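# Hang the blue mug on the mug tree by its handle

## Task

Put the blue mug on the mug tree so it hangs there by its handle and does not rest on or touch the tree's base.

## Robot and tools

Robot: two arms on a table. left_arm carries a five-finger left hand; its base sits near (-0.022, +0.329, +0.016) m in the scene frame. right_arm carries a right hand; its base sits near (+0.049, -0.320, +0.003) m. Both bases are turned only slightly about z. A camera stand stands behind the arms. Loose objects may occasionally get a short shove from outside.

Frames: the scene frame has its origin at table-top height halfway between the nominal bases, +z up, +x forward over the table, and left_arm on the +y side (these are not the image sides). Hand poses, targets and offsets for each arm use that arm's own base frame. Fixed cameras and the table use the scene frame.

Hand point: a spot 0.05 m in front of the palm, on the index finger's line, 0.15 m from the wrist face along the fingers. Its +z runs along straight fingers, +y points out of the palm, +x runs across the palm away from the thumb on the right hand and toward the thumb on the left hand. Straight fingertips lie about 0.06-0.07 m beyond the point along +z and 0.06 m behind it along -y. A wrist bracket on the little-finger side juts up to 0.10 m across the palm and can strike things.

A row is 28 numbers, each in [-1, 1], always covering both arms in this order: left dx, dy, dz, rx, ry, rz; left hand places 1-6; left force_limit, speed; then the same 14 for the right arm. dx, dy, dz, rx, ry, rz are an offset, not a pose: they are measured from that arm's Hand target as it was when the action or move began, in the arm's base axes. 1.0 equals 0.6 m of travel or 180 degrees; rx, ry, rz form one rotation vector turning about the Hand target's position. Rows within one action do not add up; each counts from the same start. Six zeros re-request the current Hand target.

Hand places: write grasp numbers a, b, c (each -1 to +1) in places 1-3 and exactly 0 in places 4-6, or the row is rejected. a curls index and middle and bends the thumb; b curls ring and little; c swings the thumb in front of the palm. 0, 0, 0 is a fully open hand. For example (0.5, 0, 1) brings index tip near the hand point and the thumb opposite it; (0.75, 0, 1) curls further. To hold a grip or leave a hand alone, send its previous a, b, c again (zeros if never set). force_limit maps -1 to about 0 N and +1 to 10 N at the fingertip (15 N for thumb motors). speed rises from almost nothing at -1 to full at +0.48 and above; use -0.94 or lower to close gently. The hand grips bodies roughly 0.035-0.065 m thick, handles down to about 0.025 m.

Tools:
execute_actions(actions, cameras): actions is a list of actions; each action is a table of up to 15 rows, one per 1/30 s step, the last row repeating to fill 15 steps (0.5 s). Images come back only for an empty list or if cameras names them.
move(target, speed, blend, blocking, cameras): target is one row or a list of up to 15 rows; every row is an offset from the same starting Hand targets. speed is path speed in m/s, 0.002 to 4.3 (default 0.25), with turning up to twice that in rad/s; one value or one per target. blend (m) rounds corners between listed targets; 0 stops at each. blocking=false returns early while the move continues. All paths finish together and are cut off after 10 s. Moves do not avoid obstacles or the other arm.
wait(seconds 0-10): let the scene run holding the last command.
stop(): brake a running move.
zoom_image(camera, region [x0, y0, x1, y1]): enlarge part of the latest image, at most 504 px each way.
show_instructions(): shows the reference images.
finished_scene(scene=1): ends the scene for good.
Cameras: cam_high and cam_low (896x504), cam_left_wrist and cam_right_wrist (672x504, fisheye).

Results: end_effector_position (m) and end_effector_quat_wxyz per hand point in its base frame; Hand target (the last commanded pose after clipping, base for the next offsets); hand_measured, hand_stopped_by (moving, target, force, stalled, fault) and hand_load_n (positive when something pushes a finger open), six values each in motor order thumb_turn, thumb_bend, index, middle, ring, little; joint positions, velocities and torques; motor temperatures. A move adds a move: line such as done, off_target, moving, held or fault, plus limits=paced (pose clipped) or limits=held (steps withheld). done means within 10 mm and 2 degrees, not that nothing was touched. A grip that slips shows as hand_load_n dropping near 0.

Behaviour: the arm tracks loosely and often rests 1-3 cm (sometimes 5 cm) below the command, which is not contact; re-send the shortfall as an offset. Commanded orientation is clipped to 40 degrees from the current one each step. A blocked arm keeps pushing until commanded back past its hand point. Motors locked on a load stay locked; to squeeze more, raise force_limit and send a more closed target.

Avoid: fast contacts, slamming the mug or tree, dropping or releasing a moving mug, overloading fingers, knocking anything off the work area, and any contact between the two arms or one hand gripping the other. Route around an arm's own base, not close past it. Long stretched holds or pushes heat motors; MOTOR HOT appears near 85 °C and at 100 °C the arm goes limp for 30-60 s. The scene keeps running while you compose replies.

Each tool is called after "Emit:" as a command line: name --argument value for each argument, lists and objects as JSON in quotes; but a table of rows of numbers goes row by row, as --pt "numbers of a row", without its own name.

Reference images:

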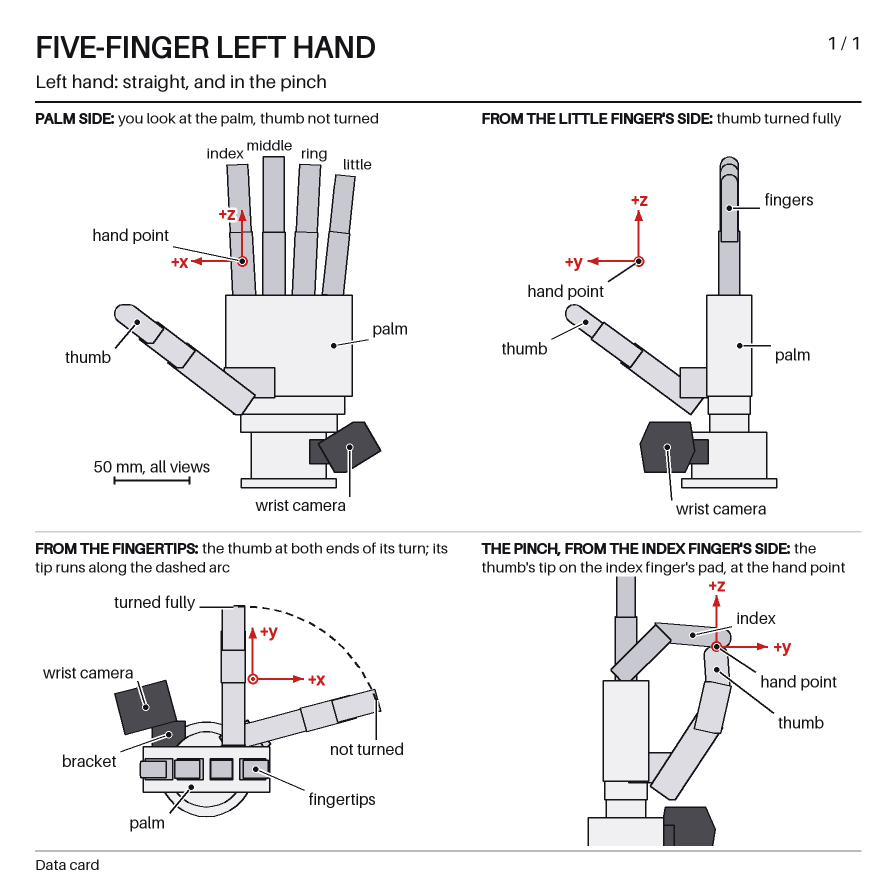

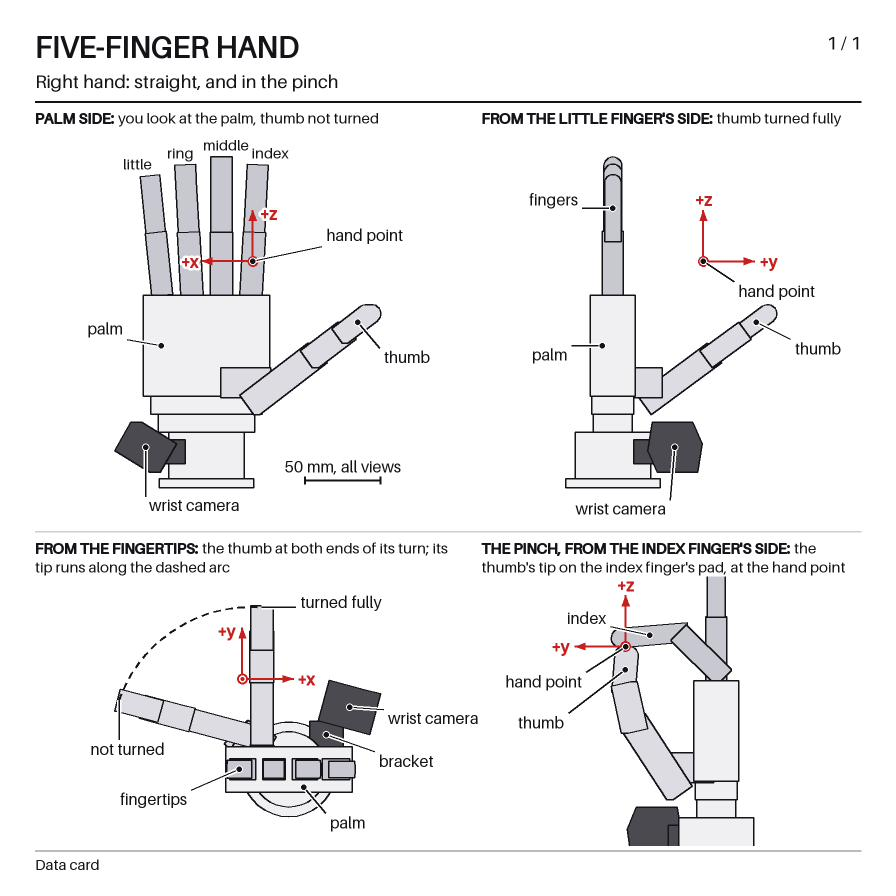

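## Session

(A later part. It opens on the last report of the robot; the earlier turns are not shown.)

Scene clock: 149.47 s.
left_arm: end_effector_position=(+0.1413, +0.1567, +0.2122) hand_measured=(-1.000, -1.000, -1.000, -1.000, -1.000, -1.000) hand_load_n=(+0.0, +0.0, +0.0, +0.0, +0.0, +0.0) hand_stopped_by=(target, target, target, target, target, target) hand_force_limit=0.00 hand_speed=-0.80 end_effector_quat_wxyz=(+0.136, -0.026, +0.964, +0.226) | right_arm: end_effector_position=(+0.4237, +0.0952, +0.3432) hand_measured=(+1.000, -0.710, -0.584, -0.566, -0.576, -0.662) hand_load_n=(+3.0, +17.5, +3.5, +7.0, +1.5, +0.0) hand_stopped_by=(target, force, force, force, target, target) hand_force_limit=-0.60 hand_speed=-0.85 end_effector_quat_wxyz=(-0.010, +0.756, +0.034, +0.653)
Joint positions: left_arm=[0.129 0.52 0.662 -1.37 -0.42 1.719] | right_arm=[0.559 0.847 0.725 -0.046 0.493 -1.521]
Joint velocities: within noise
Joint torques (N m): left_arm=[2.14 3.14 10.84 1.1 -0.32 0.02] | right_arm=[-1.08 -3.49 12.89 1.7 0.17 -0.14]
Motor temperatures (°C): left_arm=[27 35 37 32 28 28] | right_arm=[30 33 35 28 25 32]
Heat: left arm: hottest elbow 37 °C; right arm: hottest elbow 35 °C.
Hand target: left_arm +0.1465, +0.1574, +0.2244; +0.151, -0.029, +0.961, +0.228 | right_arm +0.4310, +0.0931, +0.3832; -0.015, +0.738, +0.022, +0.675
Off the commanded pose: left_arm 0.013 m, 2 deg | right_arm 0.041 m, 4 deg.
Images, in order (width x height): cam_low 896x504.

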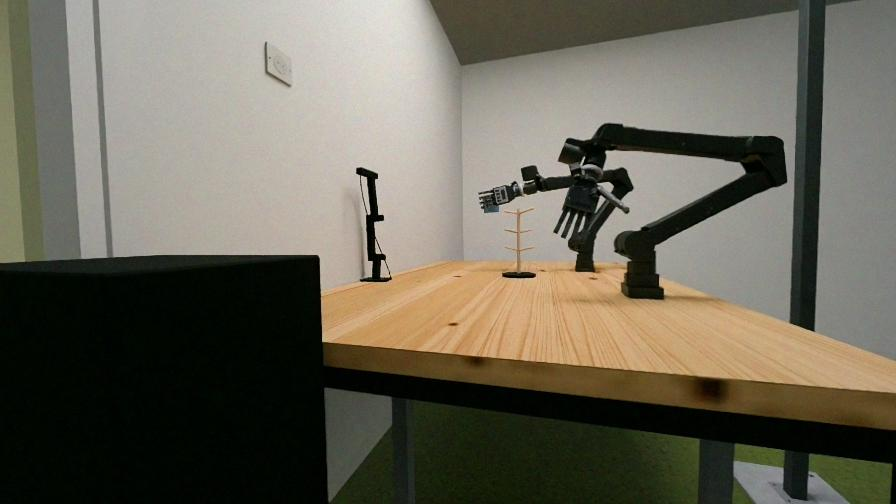

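Emit:
move --pt "0 0 0 0 0 0 0 0 0 0 0 0 0 -0.8 -0.03 0.03 0.12 0 -0.014 0.01 0.42 0.19 1 0 0 0 -0.6 -0.85" --pt "0 0 0 0 0 0 0 0 0 0 0 0 0 -0.8 -0.2017 0.1632 0.125 0 -0.014 0.0444 0.42 0.19 1 0 0 0 -0.6 -0.85" --speed 0.15 --blend '[0.03,0]' --cameras '["cam_high","cam_low"]'

Scene clock: 163.50 s.
left_arm: end_effector_position=(+0.1413, +0.1567, +0.2122) hand_measured=(-1.000, -1.000, -1.000, -1.000, -1.000, -1.000) hand_load_n=(+0.0, +0.0, +0.0, +0.0, +0.0, +0.0) hand_stopped_by=(target, target, target, target, target, target) hand_force_limit=0.00 hand_speed=-0.80 end_effector_quat_wxyz=(+0.136, -0.026, +0.964, +0.226) | right_arm: end_effector_position=(+0.3142, +0.1890, +0.4231) hand_measured=(+1.000, -0.710, -0.584, -0.566, -0.576, -0.662) hand_load_n=(+3.0, +17.5, +3.5, +6.5, +1.5, +0.0) hand_stopped_by=(target, force, force, force, target, target) hand_force_limit=-0.60 hand_speed=-0.85 end_effector_quat_wxyz=(-0.038, +0.732, +0.089, +0.674)
Joint positions: left_arm=[0.129 0.52 0.662 -1.37 -0.42 1.719] | right_arm=[1.084 0.753 0.854 -0.243 0.902 -1.524]
Joint torques (N m): left_arm=[1.26 2.67 10.85 0.91 -0.26 0.02] | right_arm=[1.38 -2.49 12.59 1.47 0.37 -0.04]
Heat: left arm: hottest elbow 38 °C; right arm: hottest elbow 39 °C.
Hand target: left_arm +0.1465, +0.1574, +0.2244; +0.151, -0.029, +0.961, +0.228 | right_arm +0.3100, +0.1910, +0.4581; -0.061, +0.719, +0.074, +0.688
Off the commanded pose: left_arm 0.013 m, 2 deg | right_arm 0.035 m, 4 deg.
move: off_target (left_arm, right_arm)
Images, in order (width x height): cam_high 896x504, cam_low 896x504.

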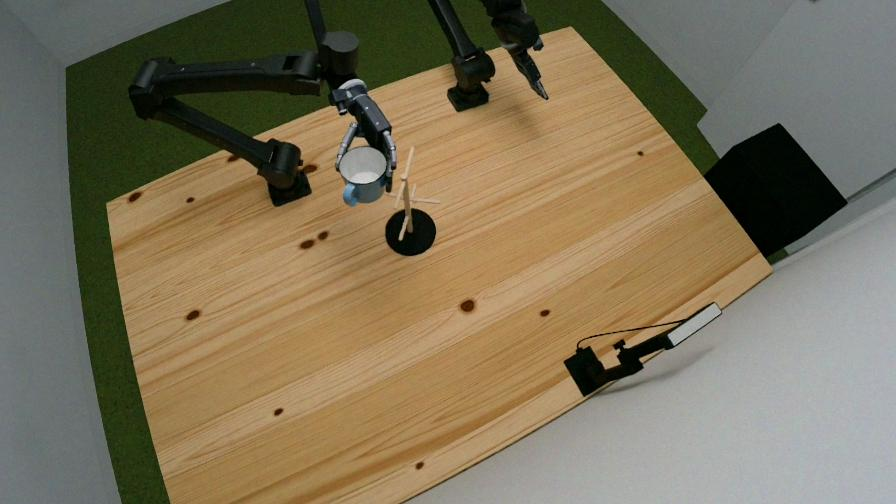

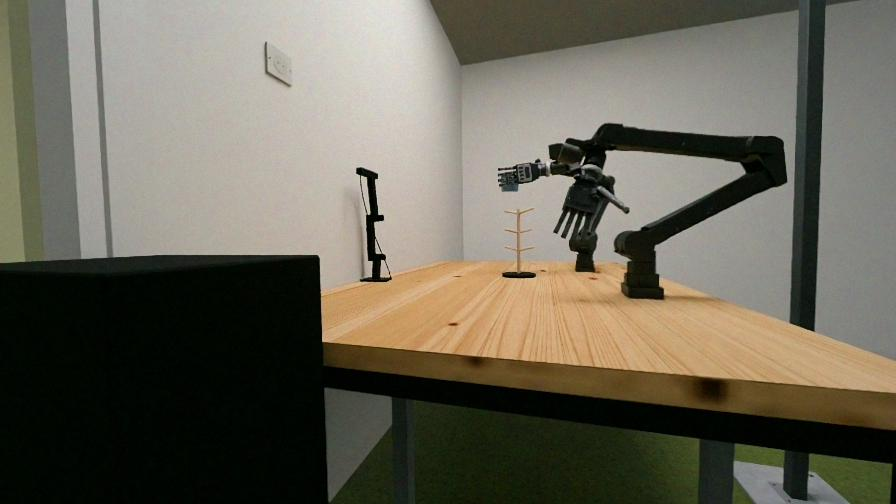

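Emit:
move --target '[0,0,0,0,0,0,0,0,0,0,0,0,0,-0.8,-0.2683,0.04,-0.05,0,0,0.05,0.42,0.19,1,0,0,0,-0.6,-0.85]' --speed 0.13 --cameras '["cam_high","cam_low"]'

Scene clock: 170.70 s.
left_arm: end_effector_position=(+0.1413, +0.1567, +0.2122) hand_measured=(-1.000, -1.000, -1.000, -1.000, -1.000, -1.000) hand_load_n=(+0.0, +0.0, +0.0, +0.0, +0.0, -0.5) hand_stopped_by=(target, target, target, target, target, target) hand_force_limit=0.00 hand_speed=-0.80 end_effector_quat_wxyz=(+0.136, -0.026, +0.964, +0.226) | right_arm: end_effector_position=(+0.1527, +0.2111, +0.4106) hand_measured=(+1.000, -0.710, -0.584, -0.566, -0.576, -0.662) hand_load_n=(+3.0, +17.5, +3.5, +6.5, +1.0, +0.0) hand_stopped_by=(target, force, force, force, target, target) hand_force_limit=-0.60 hand_speed=-0.85 end_effector_quat_wxyz=(-0.100, +0.711, +0.137, +0.683)
Joint positions: left_arm=[0.129 0.52 0.662 -1.37 -0.42 1.719] | right_arm=[1.809 0.673 0.834 -0.62 1.462 -1.159]
Joint torques (N m): left_arm=[1.03 3.31 10.93 0.91 -0.26 0.02] | right_arm=[1.32 1.03 11.22 0.83 0.55 -0.02]
Motor temperatures (°C): left_arm=[27 35 38 32 28 28] | right_arm=[29 32 40 28 25 32]
Heat: left arm: hottest elbow 38 °C; right arm: hottest elbow 40 °C.
Hand target: left_arm +0.1465, +0.1574, +0.2244; +0.151, -0.029, +0.961, +0.228 | right_arm +0.1490, +0.2150, +0.4282; -0.115, +0.711, +0.130, +0.681
Off the commanded pose: left_arm 0.013 m, 2 deg | right_arm 0.018 m, 2 deg.
move: off_target (left_arm, right_arm)
Images, in order (width x height): cam_high 896x504, cam_low 896x504.

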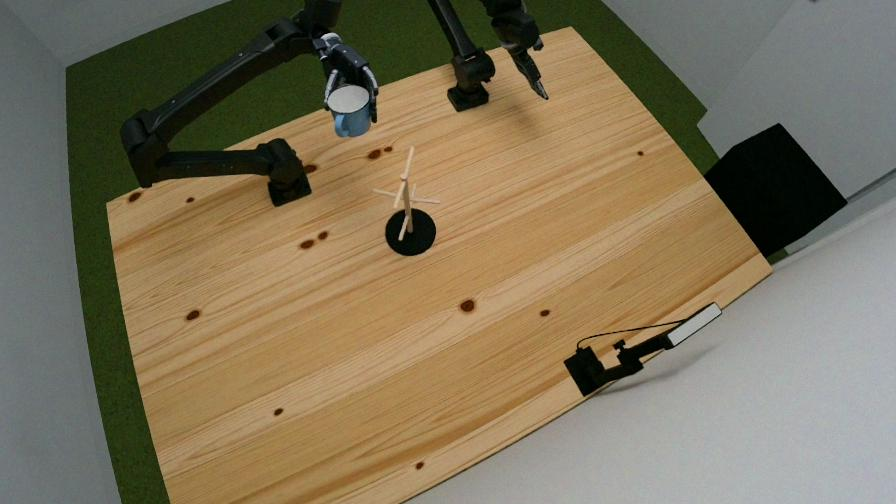

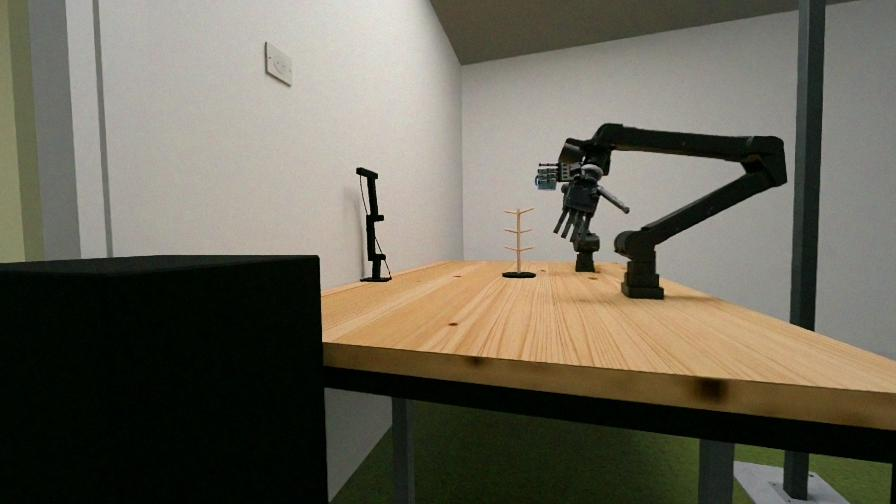

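Emit:
zoom_image --camera "cam_high" --region '[300, 50, 440, 190]'

Emit:
zoom_image --camera "cam_low" --region '[480, 140, 620, 290]'

Scaled by 3.600 from the camera's 896x504 image, which has a finer 1280x720 frame.

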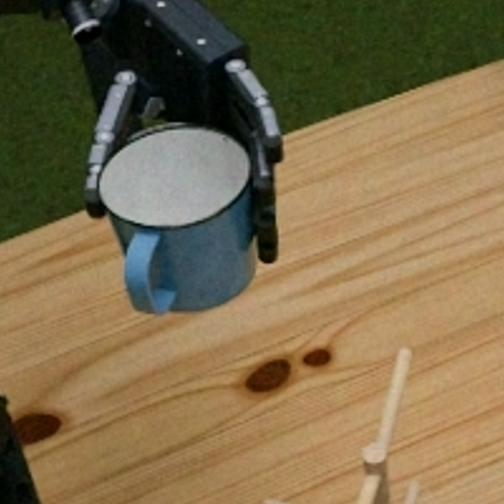

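Scaled by 3.360 from the camera's 896x504 image, which has a finer 1280x720 frame.

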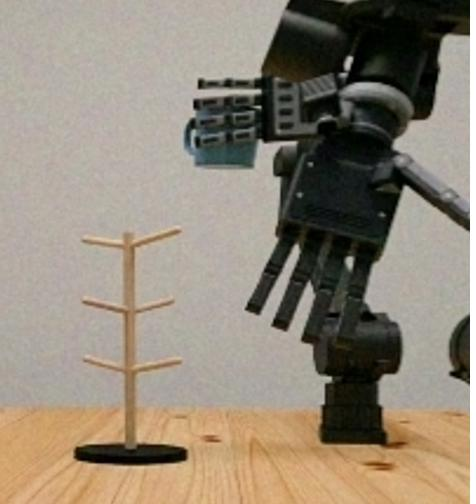

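Emit:
move --target '[0,0,0,0,0,0,0,0,0,0,0,0,0,-0.8,-0.012,0,-0.26,0,0,0,0.42,0.19,1,0,0,0,-0.6,-0.85]' --speed 0.12 --cameras '["cam_high","cam_low"]'

Emit:
zoom_image --camera "cam_high" --region '[320, 90, 460, 230]'

Emit:
zoom_image --camera "cam_low" --region '[480, 170, 600, 290]'

Scene clock: 181.27 s.
left_arm: end_effector_position=(+0.1413, +0.1567, +0.2122) hand_measured=(-1.000, -1.000, -1.000, -1.000, -1.000, -1.000) hand_load_n=(+0.0, +0.0, +0.0, +0.0, +0.0, +0.0) hand_stopped_by=(target, target, target, target, target, target) hand_force_limit=0.00 hand_speed=-0.80 end_effector_quat_wxyz=(+0.136, -0.026, +0.964, +0.226) | right_arm: end_effector_position=(+0.1456, +0.2120, +0.2728) hand_measured=(+1.000, -0.710, -0.584, -0.566, -0.576, -0.662) hand_load_n=(+3.0, +17.5, +3.5, +7.0, +1.5, +0.0) hand_stopped_by=(target, force, force, force, target, target) hand_force_limit=-0.60 hand_speed=-0.85 end_effector_quat_wxyz=(-0.109, +0.714, +0.129, +0.680)
Joint positions: left_arm=[0.129 0.52 0.662 -1.37 -0.42 1.719] | right_arm=[1.839 0.709 0.52 -0.451 1.485 -0.951]
Joint torques (N m): left_arm=[0.97 3.08 10.81 0.91 -0.31 0.03] | right_arm=[1.32 0.79 7.76 1.48 0.89 -0.04]
Heat: left arm: hottest elbow 38 °C; right arm: hottest elbow 39 °C.
Hand target: left_arm +0.1465, +0.1574, +0.2244; +0.151, -0.029, +0.961, +0.228 | right_arm +0.1418, +0.2150, +0.2723; -0.115, +0.711, +0.130, +0.681
Off the commanded pose: left_arm 0.013 m, 2 deg | right_arm 0.005 m, 1 deg.
move: off_target (left_arm)
Images, in order (width x height): cam_high 896x504, cam_low 896x504.

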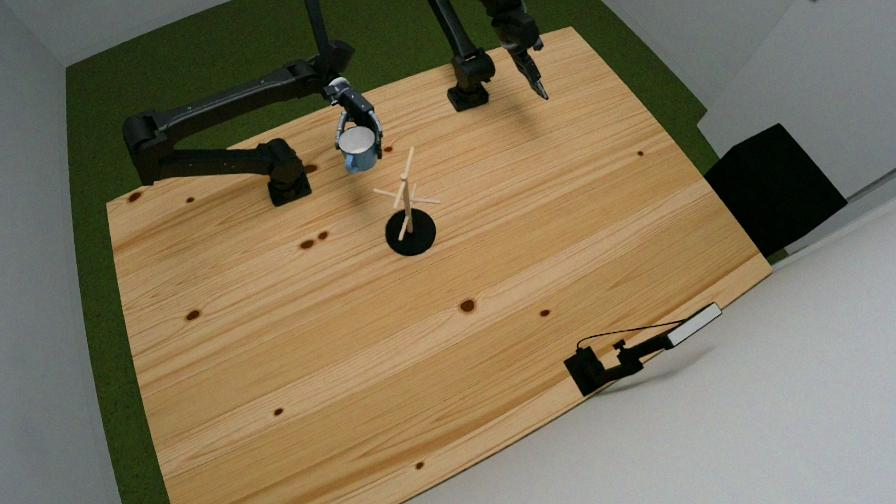

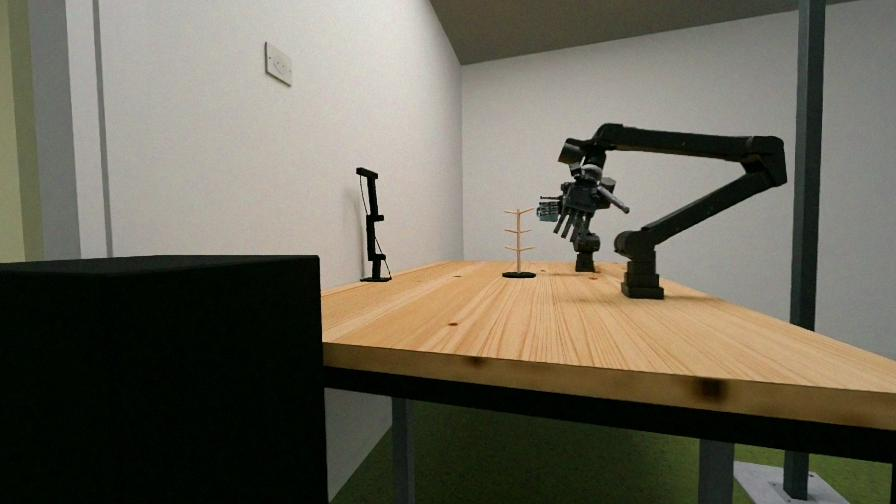

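Scaled by 3.600 from the camera's 896x504 image, which has a finer 1280x720 frame.

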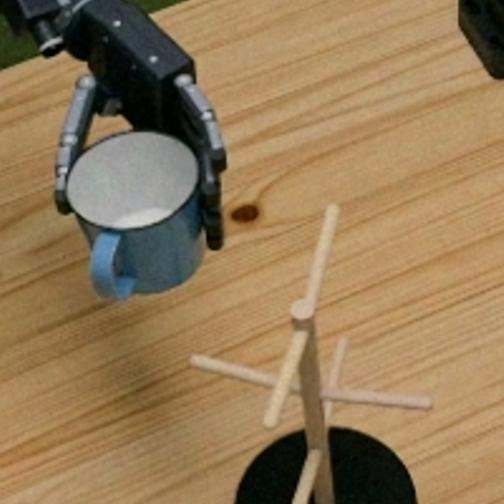

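Scaled by 4.200 from the camera's 896x504 image, which has a finer 1280x720 frame.

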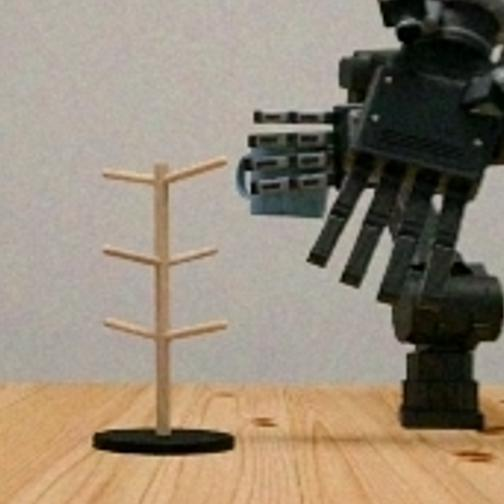

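Emit:
move --target '[0,0,0,0,0,0,0,0,0,0,0,0,0,-0.8,0.018,0,-0.122,0,0,0,0.42,0.19,1,0,0,0,-0.6,-0.85]' --speed 0.08 --cameras '["all"]'

Emit:
zoom_image --camera "cam_high" --region '[330, 120, 440, 230]'

Emit:
zoom_image --camera "cam_low" --region '[490, 190, 590, 290]'

Scene clock: 188.13 s.
left_arm: end_effector_position=(+0.1413, +0.1567, +0.2122) hand_measured=(-1.000, -1.000, -1.000, -1.000, -1.000, -1.000) hand_load_n=(+0.0, +0.0, +0.0, +0.0, +0.0, +0.0) hand_stopped_by=(target, target, target, target, target, target) hand_force_limit=0.00 hand_speed=-0.80 end_effector_quat_wxyz=(+0.136, -0.026, +0.964, +0.226) | right_arm: end_effector_position=(+0.1486, +0.2172, +0.1993) hand_measured=(+1.000, -0.710, -0.584, -0.566, -0.576, -0.662) hand_load_n=(+3.0, +17.5, +3.5, +6.5, +1.0, +0.0) hand_stopped_by=(target, force, force, force, target, target) hand_force_limit=-0.60 hand_speed=-0.85 end_effector_quat_wxyz=(-0.125, +0.716, +0.127, +0.675)
Joint positions: left_arm=[0.129 0.52 0.662 -1.37 -0.42 1.719] | right_arm=[1.822 0.798 0.333 -0.035 1.448 -1.066]
Joint torques (N m): left_arm=[1.2 2.96 11.04 1.18 -0.28 0.05] | right_arm=[-1.49 0.56 6.99 1.63 0.56 -0.27]
Heat: left arm: hottest elbow 38 °C; right arm: hottest elbow 38 °C.
Hand target: left_arm +0.1465, +0.1574, +0.2244; +0.151, -0.029, +0.961, +0.228 | right_arm +0.1526, +0.2150, +0.1990; -0.115, +0.711, +0.130, +0.681
Off the commanded pose: left_arm 0.013 m, 2 deg | right_arm 0.005 m, 1 deg.
move: off_target (left_arm)

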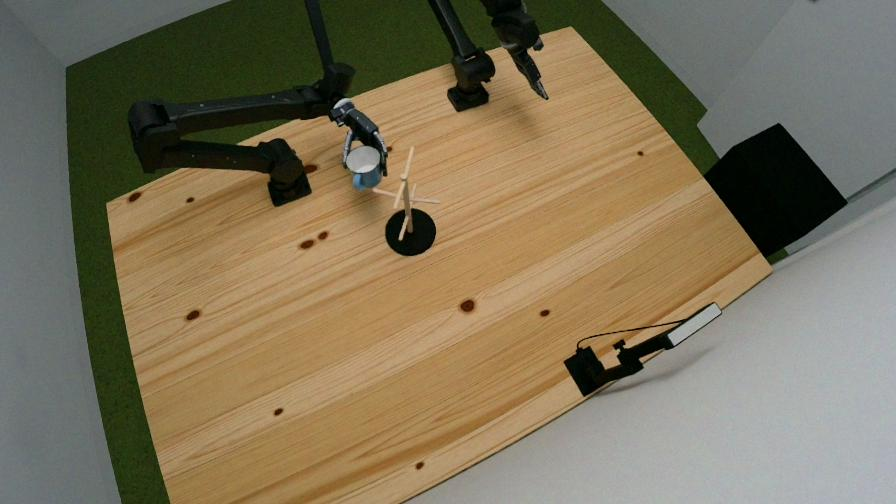

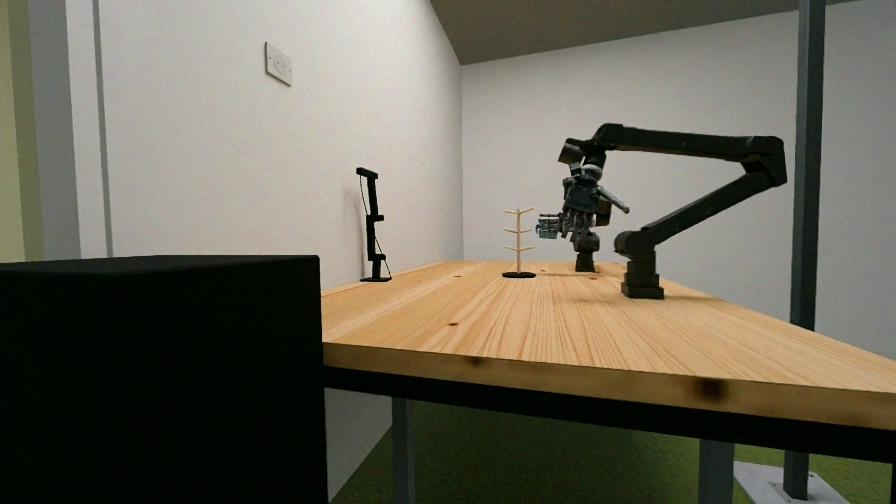

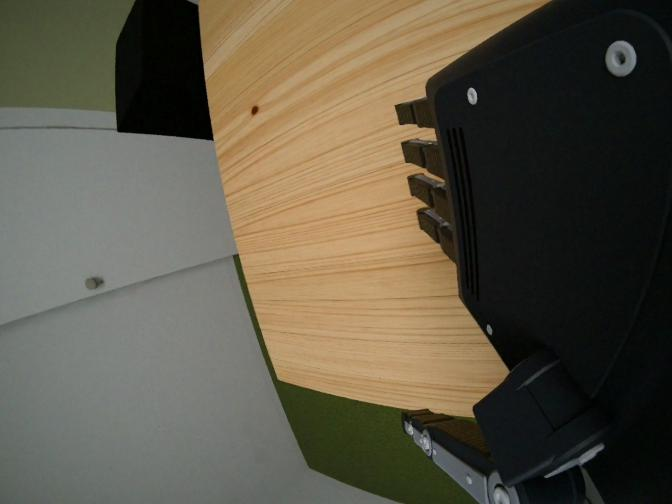

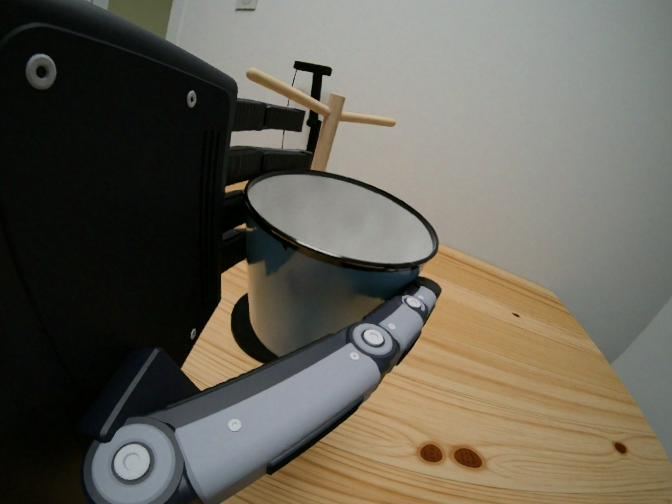

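Scaled by 4.582 from the camera's 896x504 image, which has a finer 1280x720 frame.

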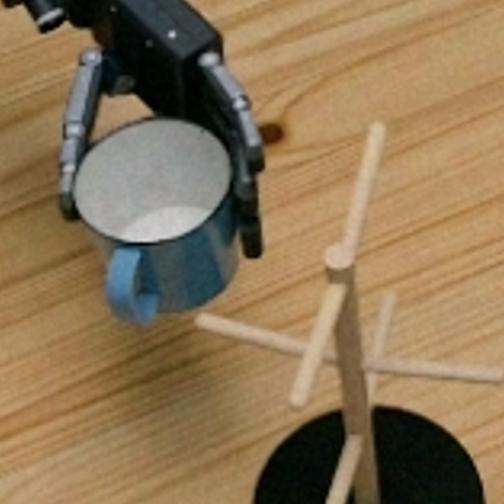

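Scaled by 5.040 from the camera's 896x504 image, which has a finer 1280x720 frame.

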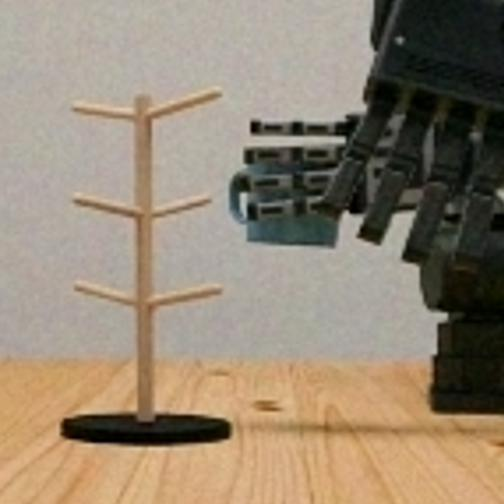

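Emit:
zoom_image --camera "cam_high" --region '[340, 160, 380, 200]'

Emit:
zoom_image --camera "cam_low" --region '[520, 210, 570, 250]'

Scaled by 12.600 from the camera's 896x504 image, which has a finer 1280x720 frame.

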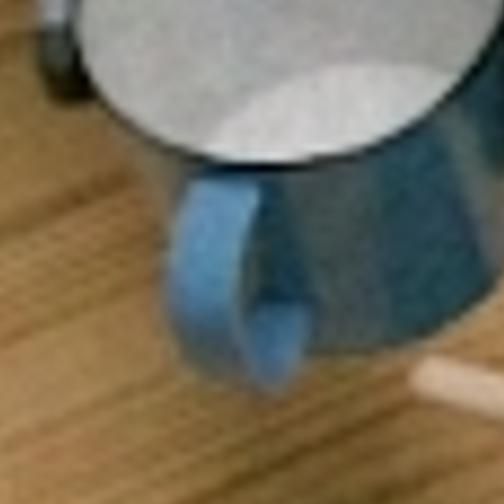

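Scaled by 10.080 from the camera's 896x504 image, which has a finer 1280x720 frame.

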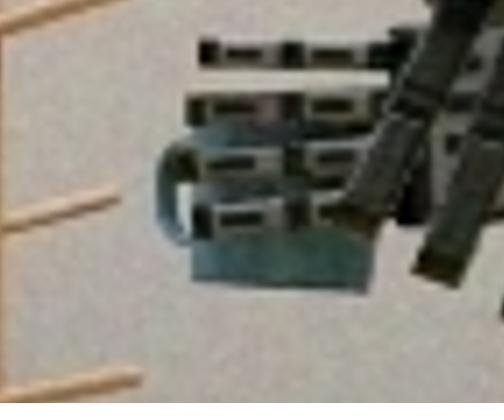

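Emit:
move --target '[0,0,0,0,0,0,0,0,0,0,0,0,0,-0.8,0.0398,0.0267,0,0,0,0,0.42,0.19,1,0,0,0,-0.6,-0.85]' --speed 0.04 --cameras '["cam_high","cam_low"]'

Emit:
zoom_image --camera "cam_high" --region '[345, 145, 415, 215]'

Emit:
zoom_image --camera "cam_low" --region '[505, 200, 565, 260]'

Scene clock: 205.13 s.
left_arm: end_effector_position=(+0.1413, +0.1567, +0.2122) hand_measured=(-1.000, -1.000, -1.000, -1.000, -1.000, -1.000) hand_load_n=(+0.0, +0.0, +0.0, +0.0, +0.0, +0.0) hand_stopped_by=(target, target, target, target, target, target) hand_force_limit=0.00 hand_speed=-0.80 end_effector_quat_wxyz=(+0.136, -0.026, +0.964, +0.226) | right_arm: end_effector_position=(+0.1726, +0.2333, +0.1993) hand_measured=(+1.000, -0.710, -0.584, -0.566, -0.576, -0.662) hand_load_n=(+3.5, +17.5, +3.5, +6.5, +1.5, +0.0) hand_stopped_by=(target, force, force, force, target, target) hand_force_limit=-0.60 hand_speed=-0.85 end_effector_quat_wxyz=(-0.126, +0.715, +0.128, +0.676)
Joint positions: left_arm=[0.129 0.52 0.662 -1.37 -0.42 1.719] | right_arm=[1.701 0.868 0.301 0.334 1.333 -1.337]
Joint torques (N m): left_arm=[0.73 3.31 11.18 1.03 -0.26 0] | right_arm=[-1.32 -0.09 6.75 1.83 0.3 -0.29]
Heat: left arm: hottest elbow 38 °C; right arm: hottest elbow 37 °C.
Hand target: left_arm +0.1465, +0.1574, +0.2244; +0.151, -0.029, +0.961, +0.228 | right_arm +0.1764, +0.2310, +0.1990; -0.115, +0.711, +0.130, +0.681
Off the commanded pose: left_arm 0.013 m, 2 deg | right_arm 0.004 m, 1 deg.
move: off_target (left_arm)
Images, in order (width x height): cam_high 896x504, cam_low 896x504.

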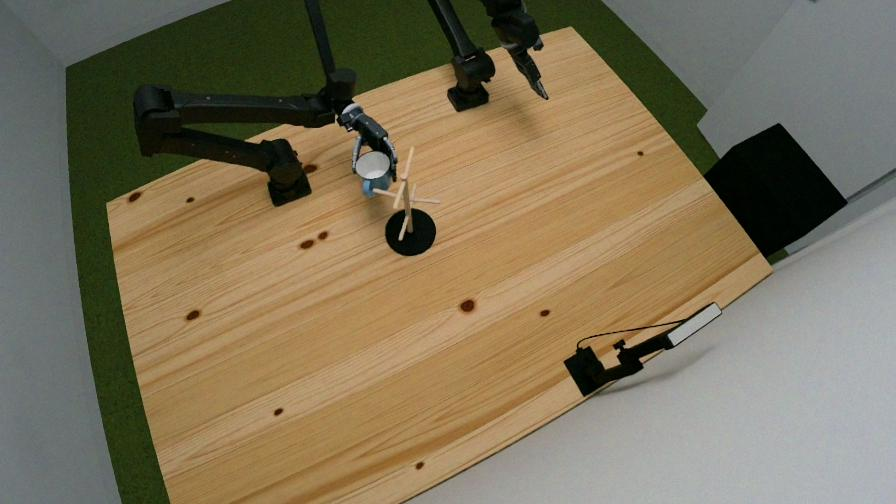

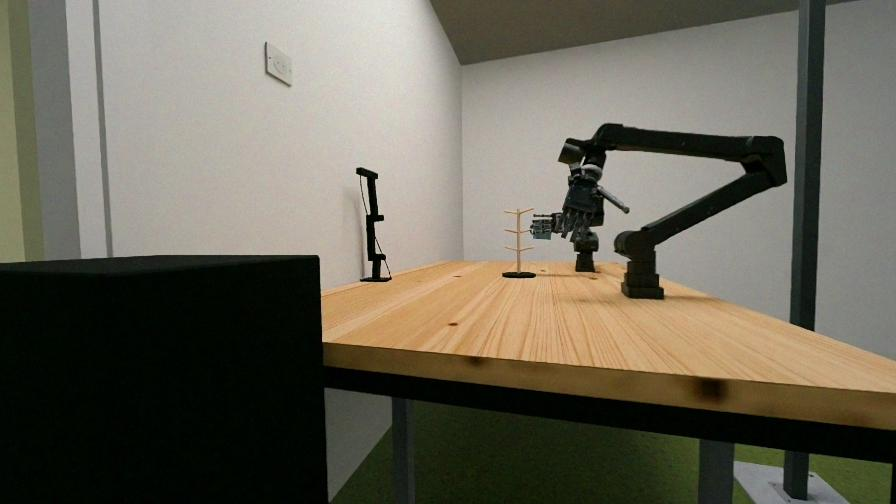

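Scaled by 7.200 from the camera's 896x504 image, which has a finer 1280x720 frame.

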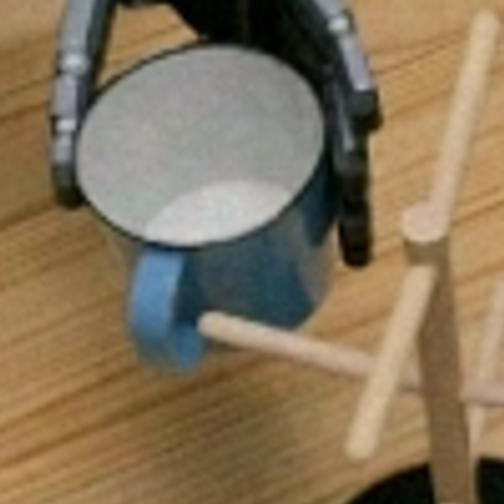

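Scaled by 8.400 from the camera's 896x504 image, which has a finer 1280x720 frame.

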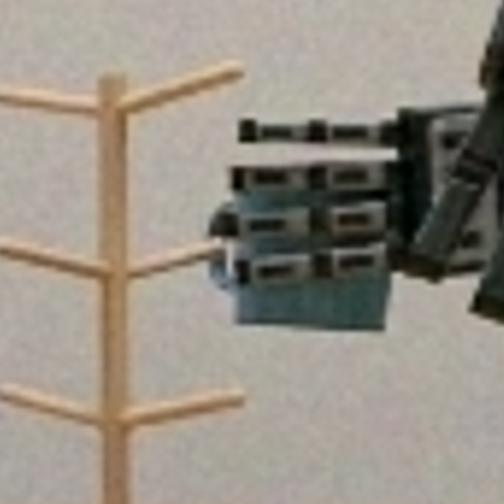

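Emit:
zoom_image --camera "cam_high" --region '[355, 170, 395, 210]'

Emit:
zoom_image --camera "cam_low" --region '[520, 215, 550, 245]'

Scaled by 12.600 from the camera's 896x504 image, which has a finer 1280x720 frame.

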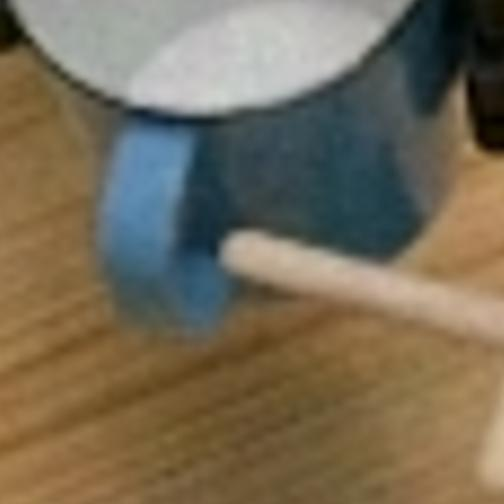

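Scaled by 16.800 from the camera's 896x504 image, which has a finer 1280x720 frame.

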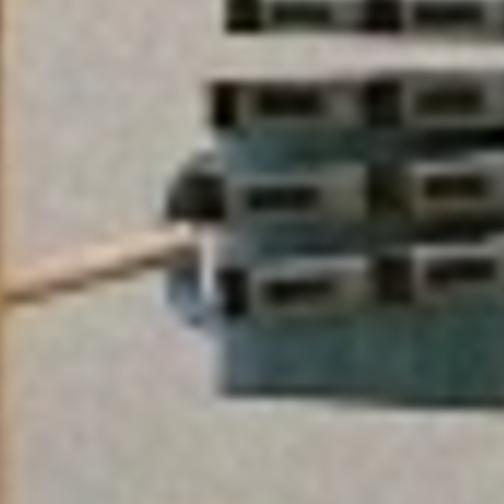

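Emit:
move --target '[0,0,0,0,0,0,0,0,0,0,0,0,0,-0.8,0.0173,0.0183,0,0,0,0,0.42,0.19,1,0,0,0,-0.6,-0.85]' --speed 0.03 --cameras '["cam_high","cam_low"]'

Emit:
zoom_image --camera "cam_high" --region '[355, 170, 395, 210]'

Emit:
zoom_image --camera "cam_low" --region '[515, 215, 545, 245]'

Scene clock: 213.90 s.
left_arm: end_effector_position=(+0.1413, +0.1567, +0.2122) hand_measured=(-1.000, -1.000, -1.000, -1.000, -1.000, -1.000) hand_load_n=(+0.0, +0.0, -0.5, +0.0, +0.0, -0.5) hand_stopped_by=(target, target, target, target, target, target) hand_force_limit=0.00 hand_speed=-0.80 end_effector_quat_wxyz=(+0.136, -0.026, +0.964, +0.226) | right_arm: end_effector_position=(+0.1828, +0.2421, +0.1961) hand_measured=(+1.000, -0.710, -0.584, -0.566, -0.576, -0.662) hand_load_n=(+3.0, +17.5, +3.5, +6.5, +1.0, +0.0) hand_stopped_by=(target, force, force, force, target, target) hand_force_limit=-0.60 hand_speed=-0.85 end_effector_quat_wxyz=(-0.123, +0.713, +0.131, +0.677)
Joint positions: left_arm=[0.129 0.52 0.662 -1.37 -0.42 1.719] | right_arm=[1.653 0.925 0.301 0.437 1.286 -1.393]
Joint torques (N m): left_arm=[1.44 2.73 11.11 0.98 -0.28 0.02] | right_arm=[-1.32 -0.5 7.16 1.92 0.23 -0.3]
Heat: left arm: hottest elbow 38 °C; right arm: hottest elbow 36 °C.
Hand target: left_arm +0.1465, +0.1574, +0.2244; +0.151, -0.029, +0.961, +0.228 | right_arm +0.1869, +0.2420, +0.1990; -0.115, +0.711, +0.130, +0.681
Off the commanded pose: left_arm 0.013 m, 2 deg | right_arm 0.005 m, 1 deg.
move: off_target (left_arm)
Images, in order (width x height): cam_high 896x504, cam_low 896x504.

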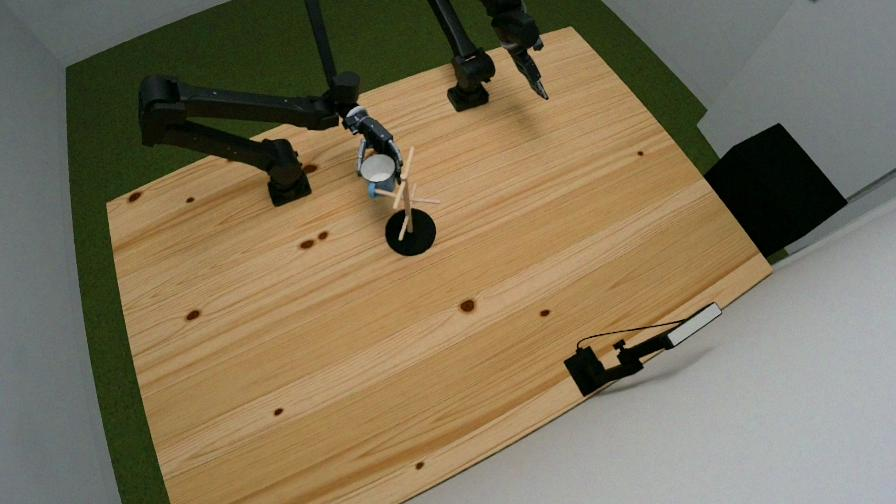

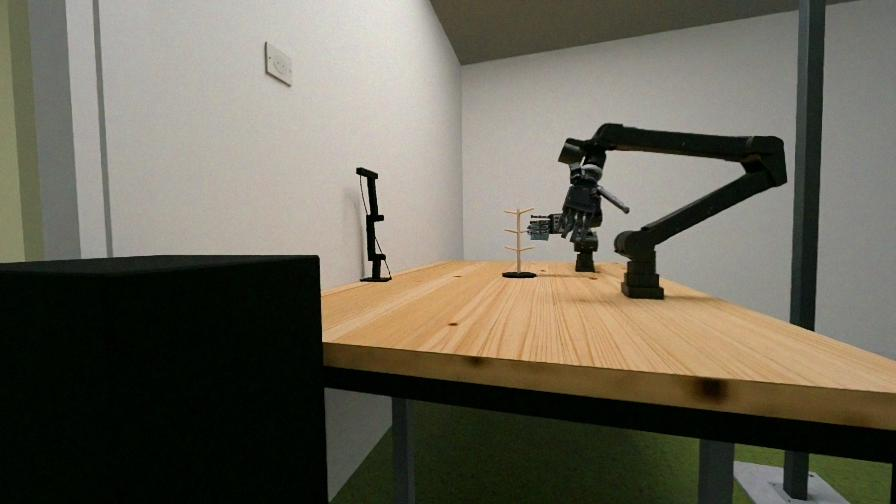

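Scaled by 12.600 from the camera's 896x504 image, which has a finer 1280x720 frame.

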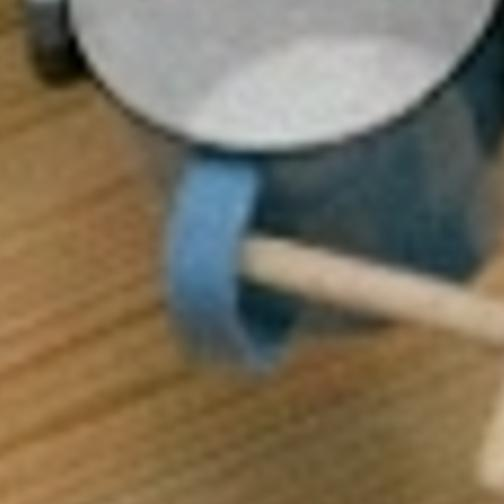

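Scaled by 16.800 from the camera's 896x504 image, which has a finer 1280x720 frame.

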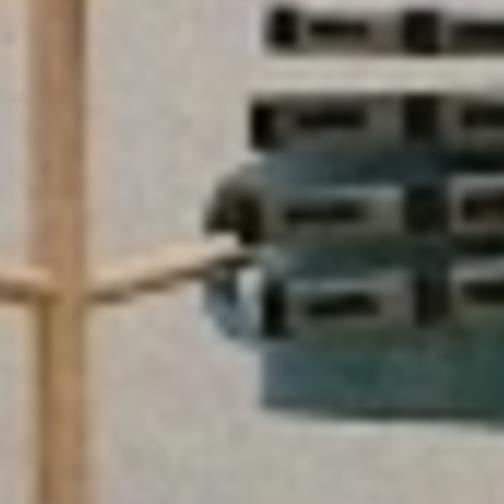

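Emit:
move --target '[0,0,0,0,0,0,0,0,0,0,0,0,0,-0.8,0.0244,0.0338,0.003,0,0,0,0.42,0.19,1,0,0,0,-0.6,-0.85]' --speed 0.03 --cameras '["cam_high","cam_low"]'

Emit:
zoom_image --camera "cam_high" --region '[360, 160, 420, 220]'

Emit:
zoom_image --camera "cam_low" --region '[500, 200, 550, 250]'

Scene clock: 219.80 s.
left_arm: end_effector_position=(+0.1413, +0.1567, +0.2122) hand_measured=(-1.000, -1.000, -1.000, -1.000, -1.000, -1.000) hand_load_n=(+0.0, +0.0, +0.0, +0.0, +0.0, +0.0) hand_stopped_by=(target, target, target, target, target, target) hand_force_limit=0.00 hand_speed=-0.80 end_effector_quat_wxyz=(+0.136, -0.026, +0.964, +0.226) | right_arm: end_effector_position=(+0.1960, +0.2515, +0.1838) hand_measured=(+1.000, -0.710, -0.584, -0.566, -0.576, -0.662) hand_load_n=(+3.0, +17.5, +3.5, +6.5, +1.0, +0.0) hand_stopped_by=(target, force, force, force, target, target) hand_force_limit=-0.60 hand_speed=-0.85 end_effector_quat_wxyz=(-0.112, +0.715, +0.145, +0.675)
Joint positions: left_arm=[0.129 0.52 0.662 -1.37 -0.42 1.719] | right_arm=[1.595 1.008 0.301 0.515 1.225 -1.427]
Joint torques (N m): left_arm=[1.08 2.96 10.89 0.99 -0.26 -0.02] | right_arm=[-1.67 -1.38 9.4 1.98 0.26 -0.27]
Heat: left arm: hottest elbow 38 °C; right arm: hottest elbow 36 °C.
Hand target: left_arm +0.1465, +0.1574, +0.2244; +0.151, -0.029, +0.961, +0.228 | right_arm +0.2015, +0.2623, +0.2008; -0.115, +0.711, +0.130, +0.681
Off the commanded pose: left_arm 0.013 m, 2 deg | right_arm 0.021 m, 2 deg.
move: off_target (left_arm, right_arm)
Images, in order (width x height): cam_high 896x504, cam_low 896x504.

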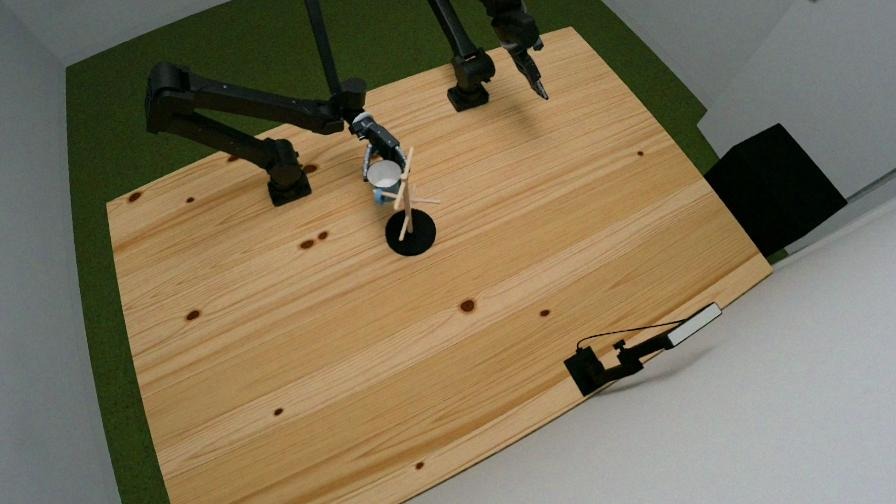

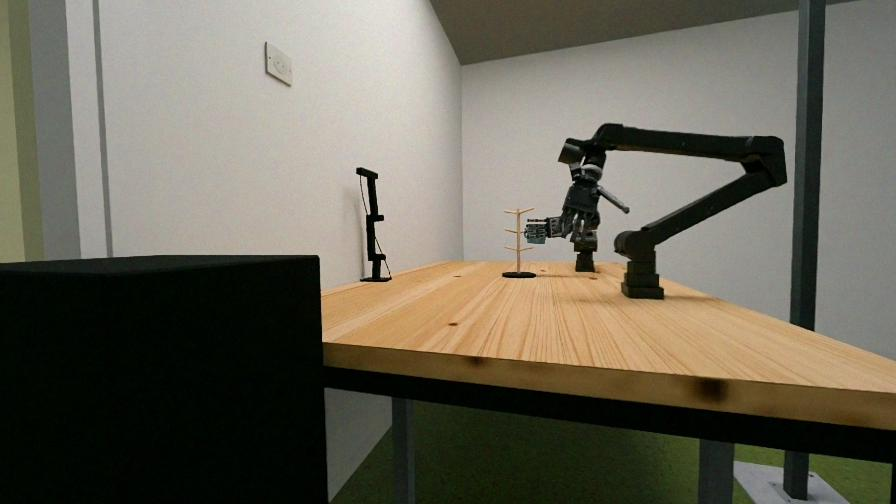

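Scaled by 8.400 from the camera's 896x504 image, which has a finer 1280x720 frame.

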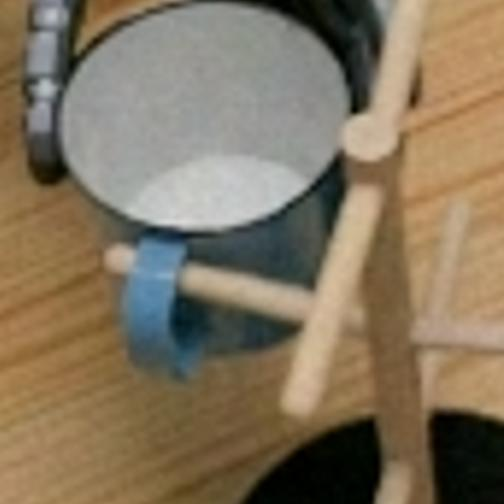

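Scaled by 10.080 from the camera's 896x504 image, which has a finer 1280x720 frame.

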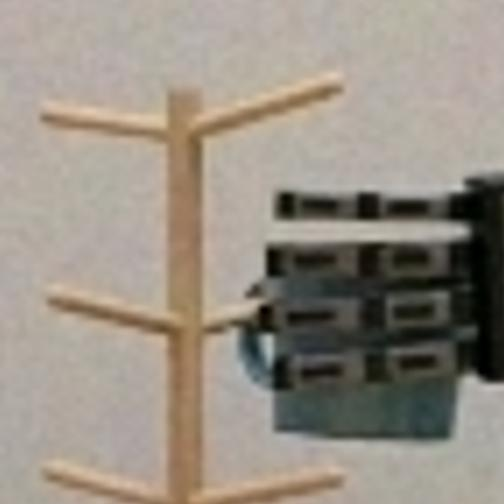

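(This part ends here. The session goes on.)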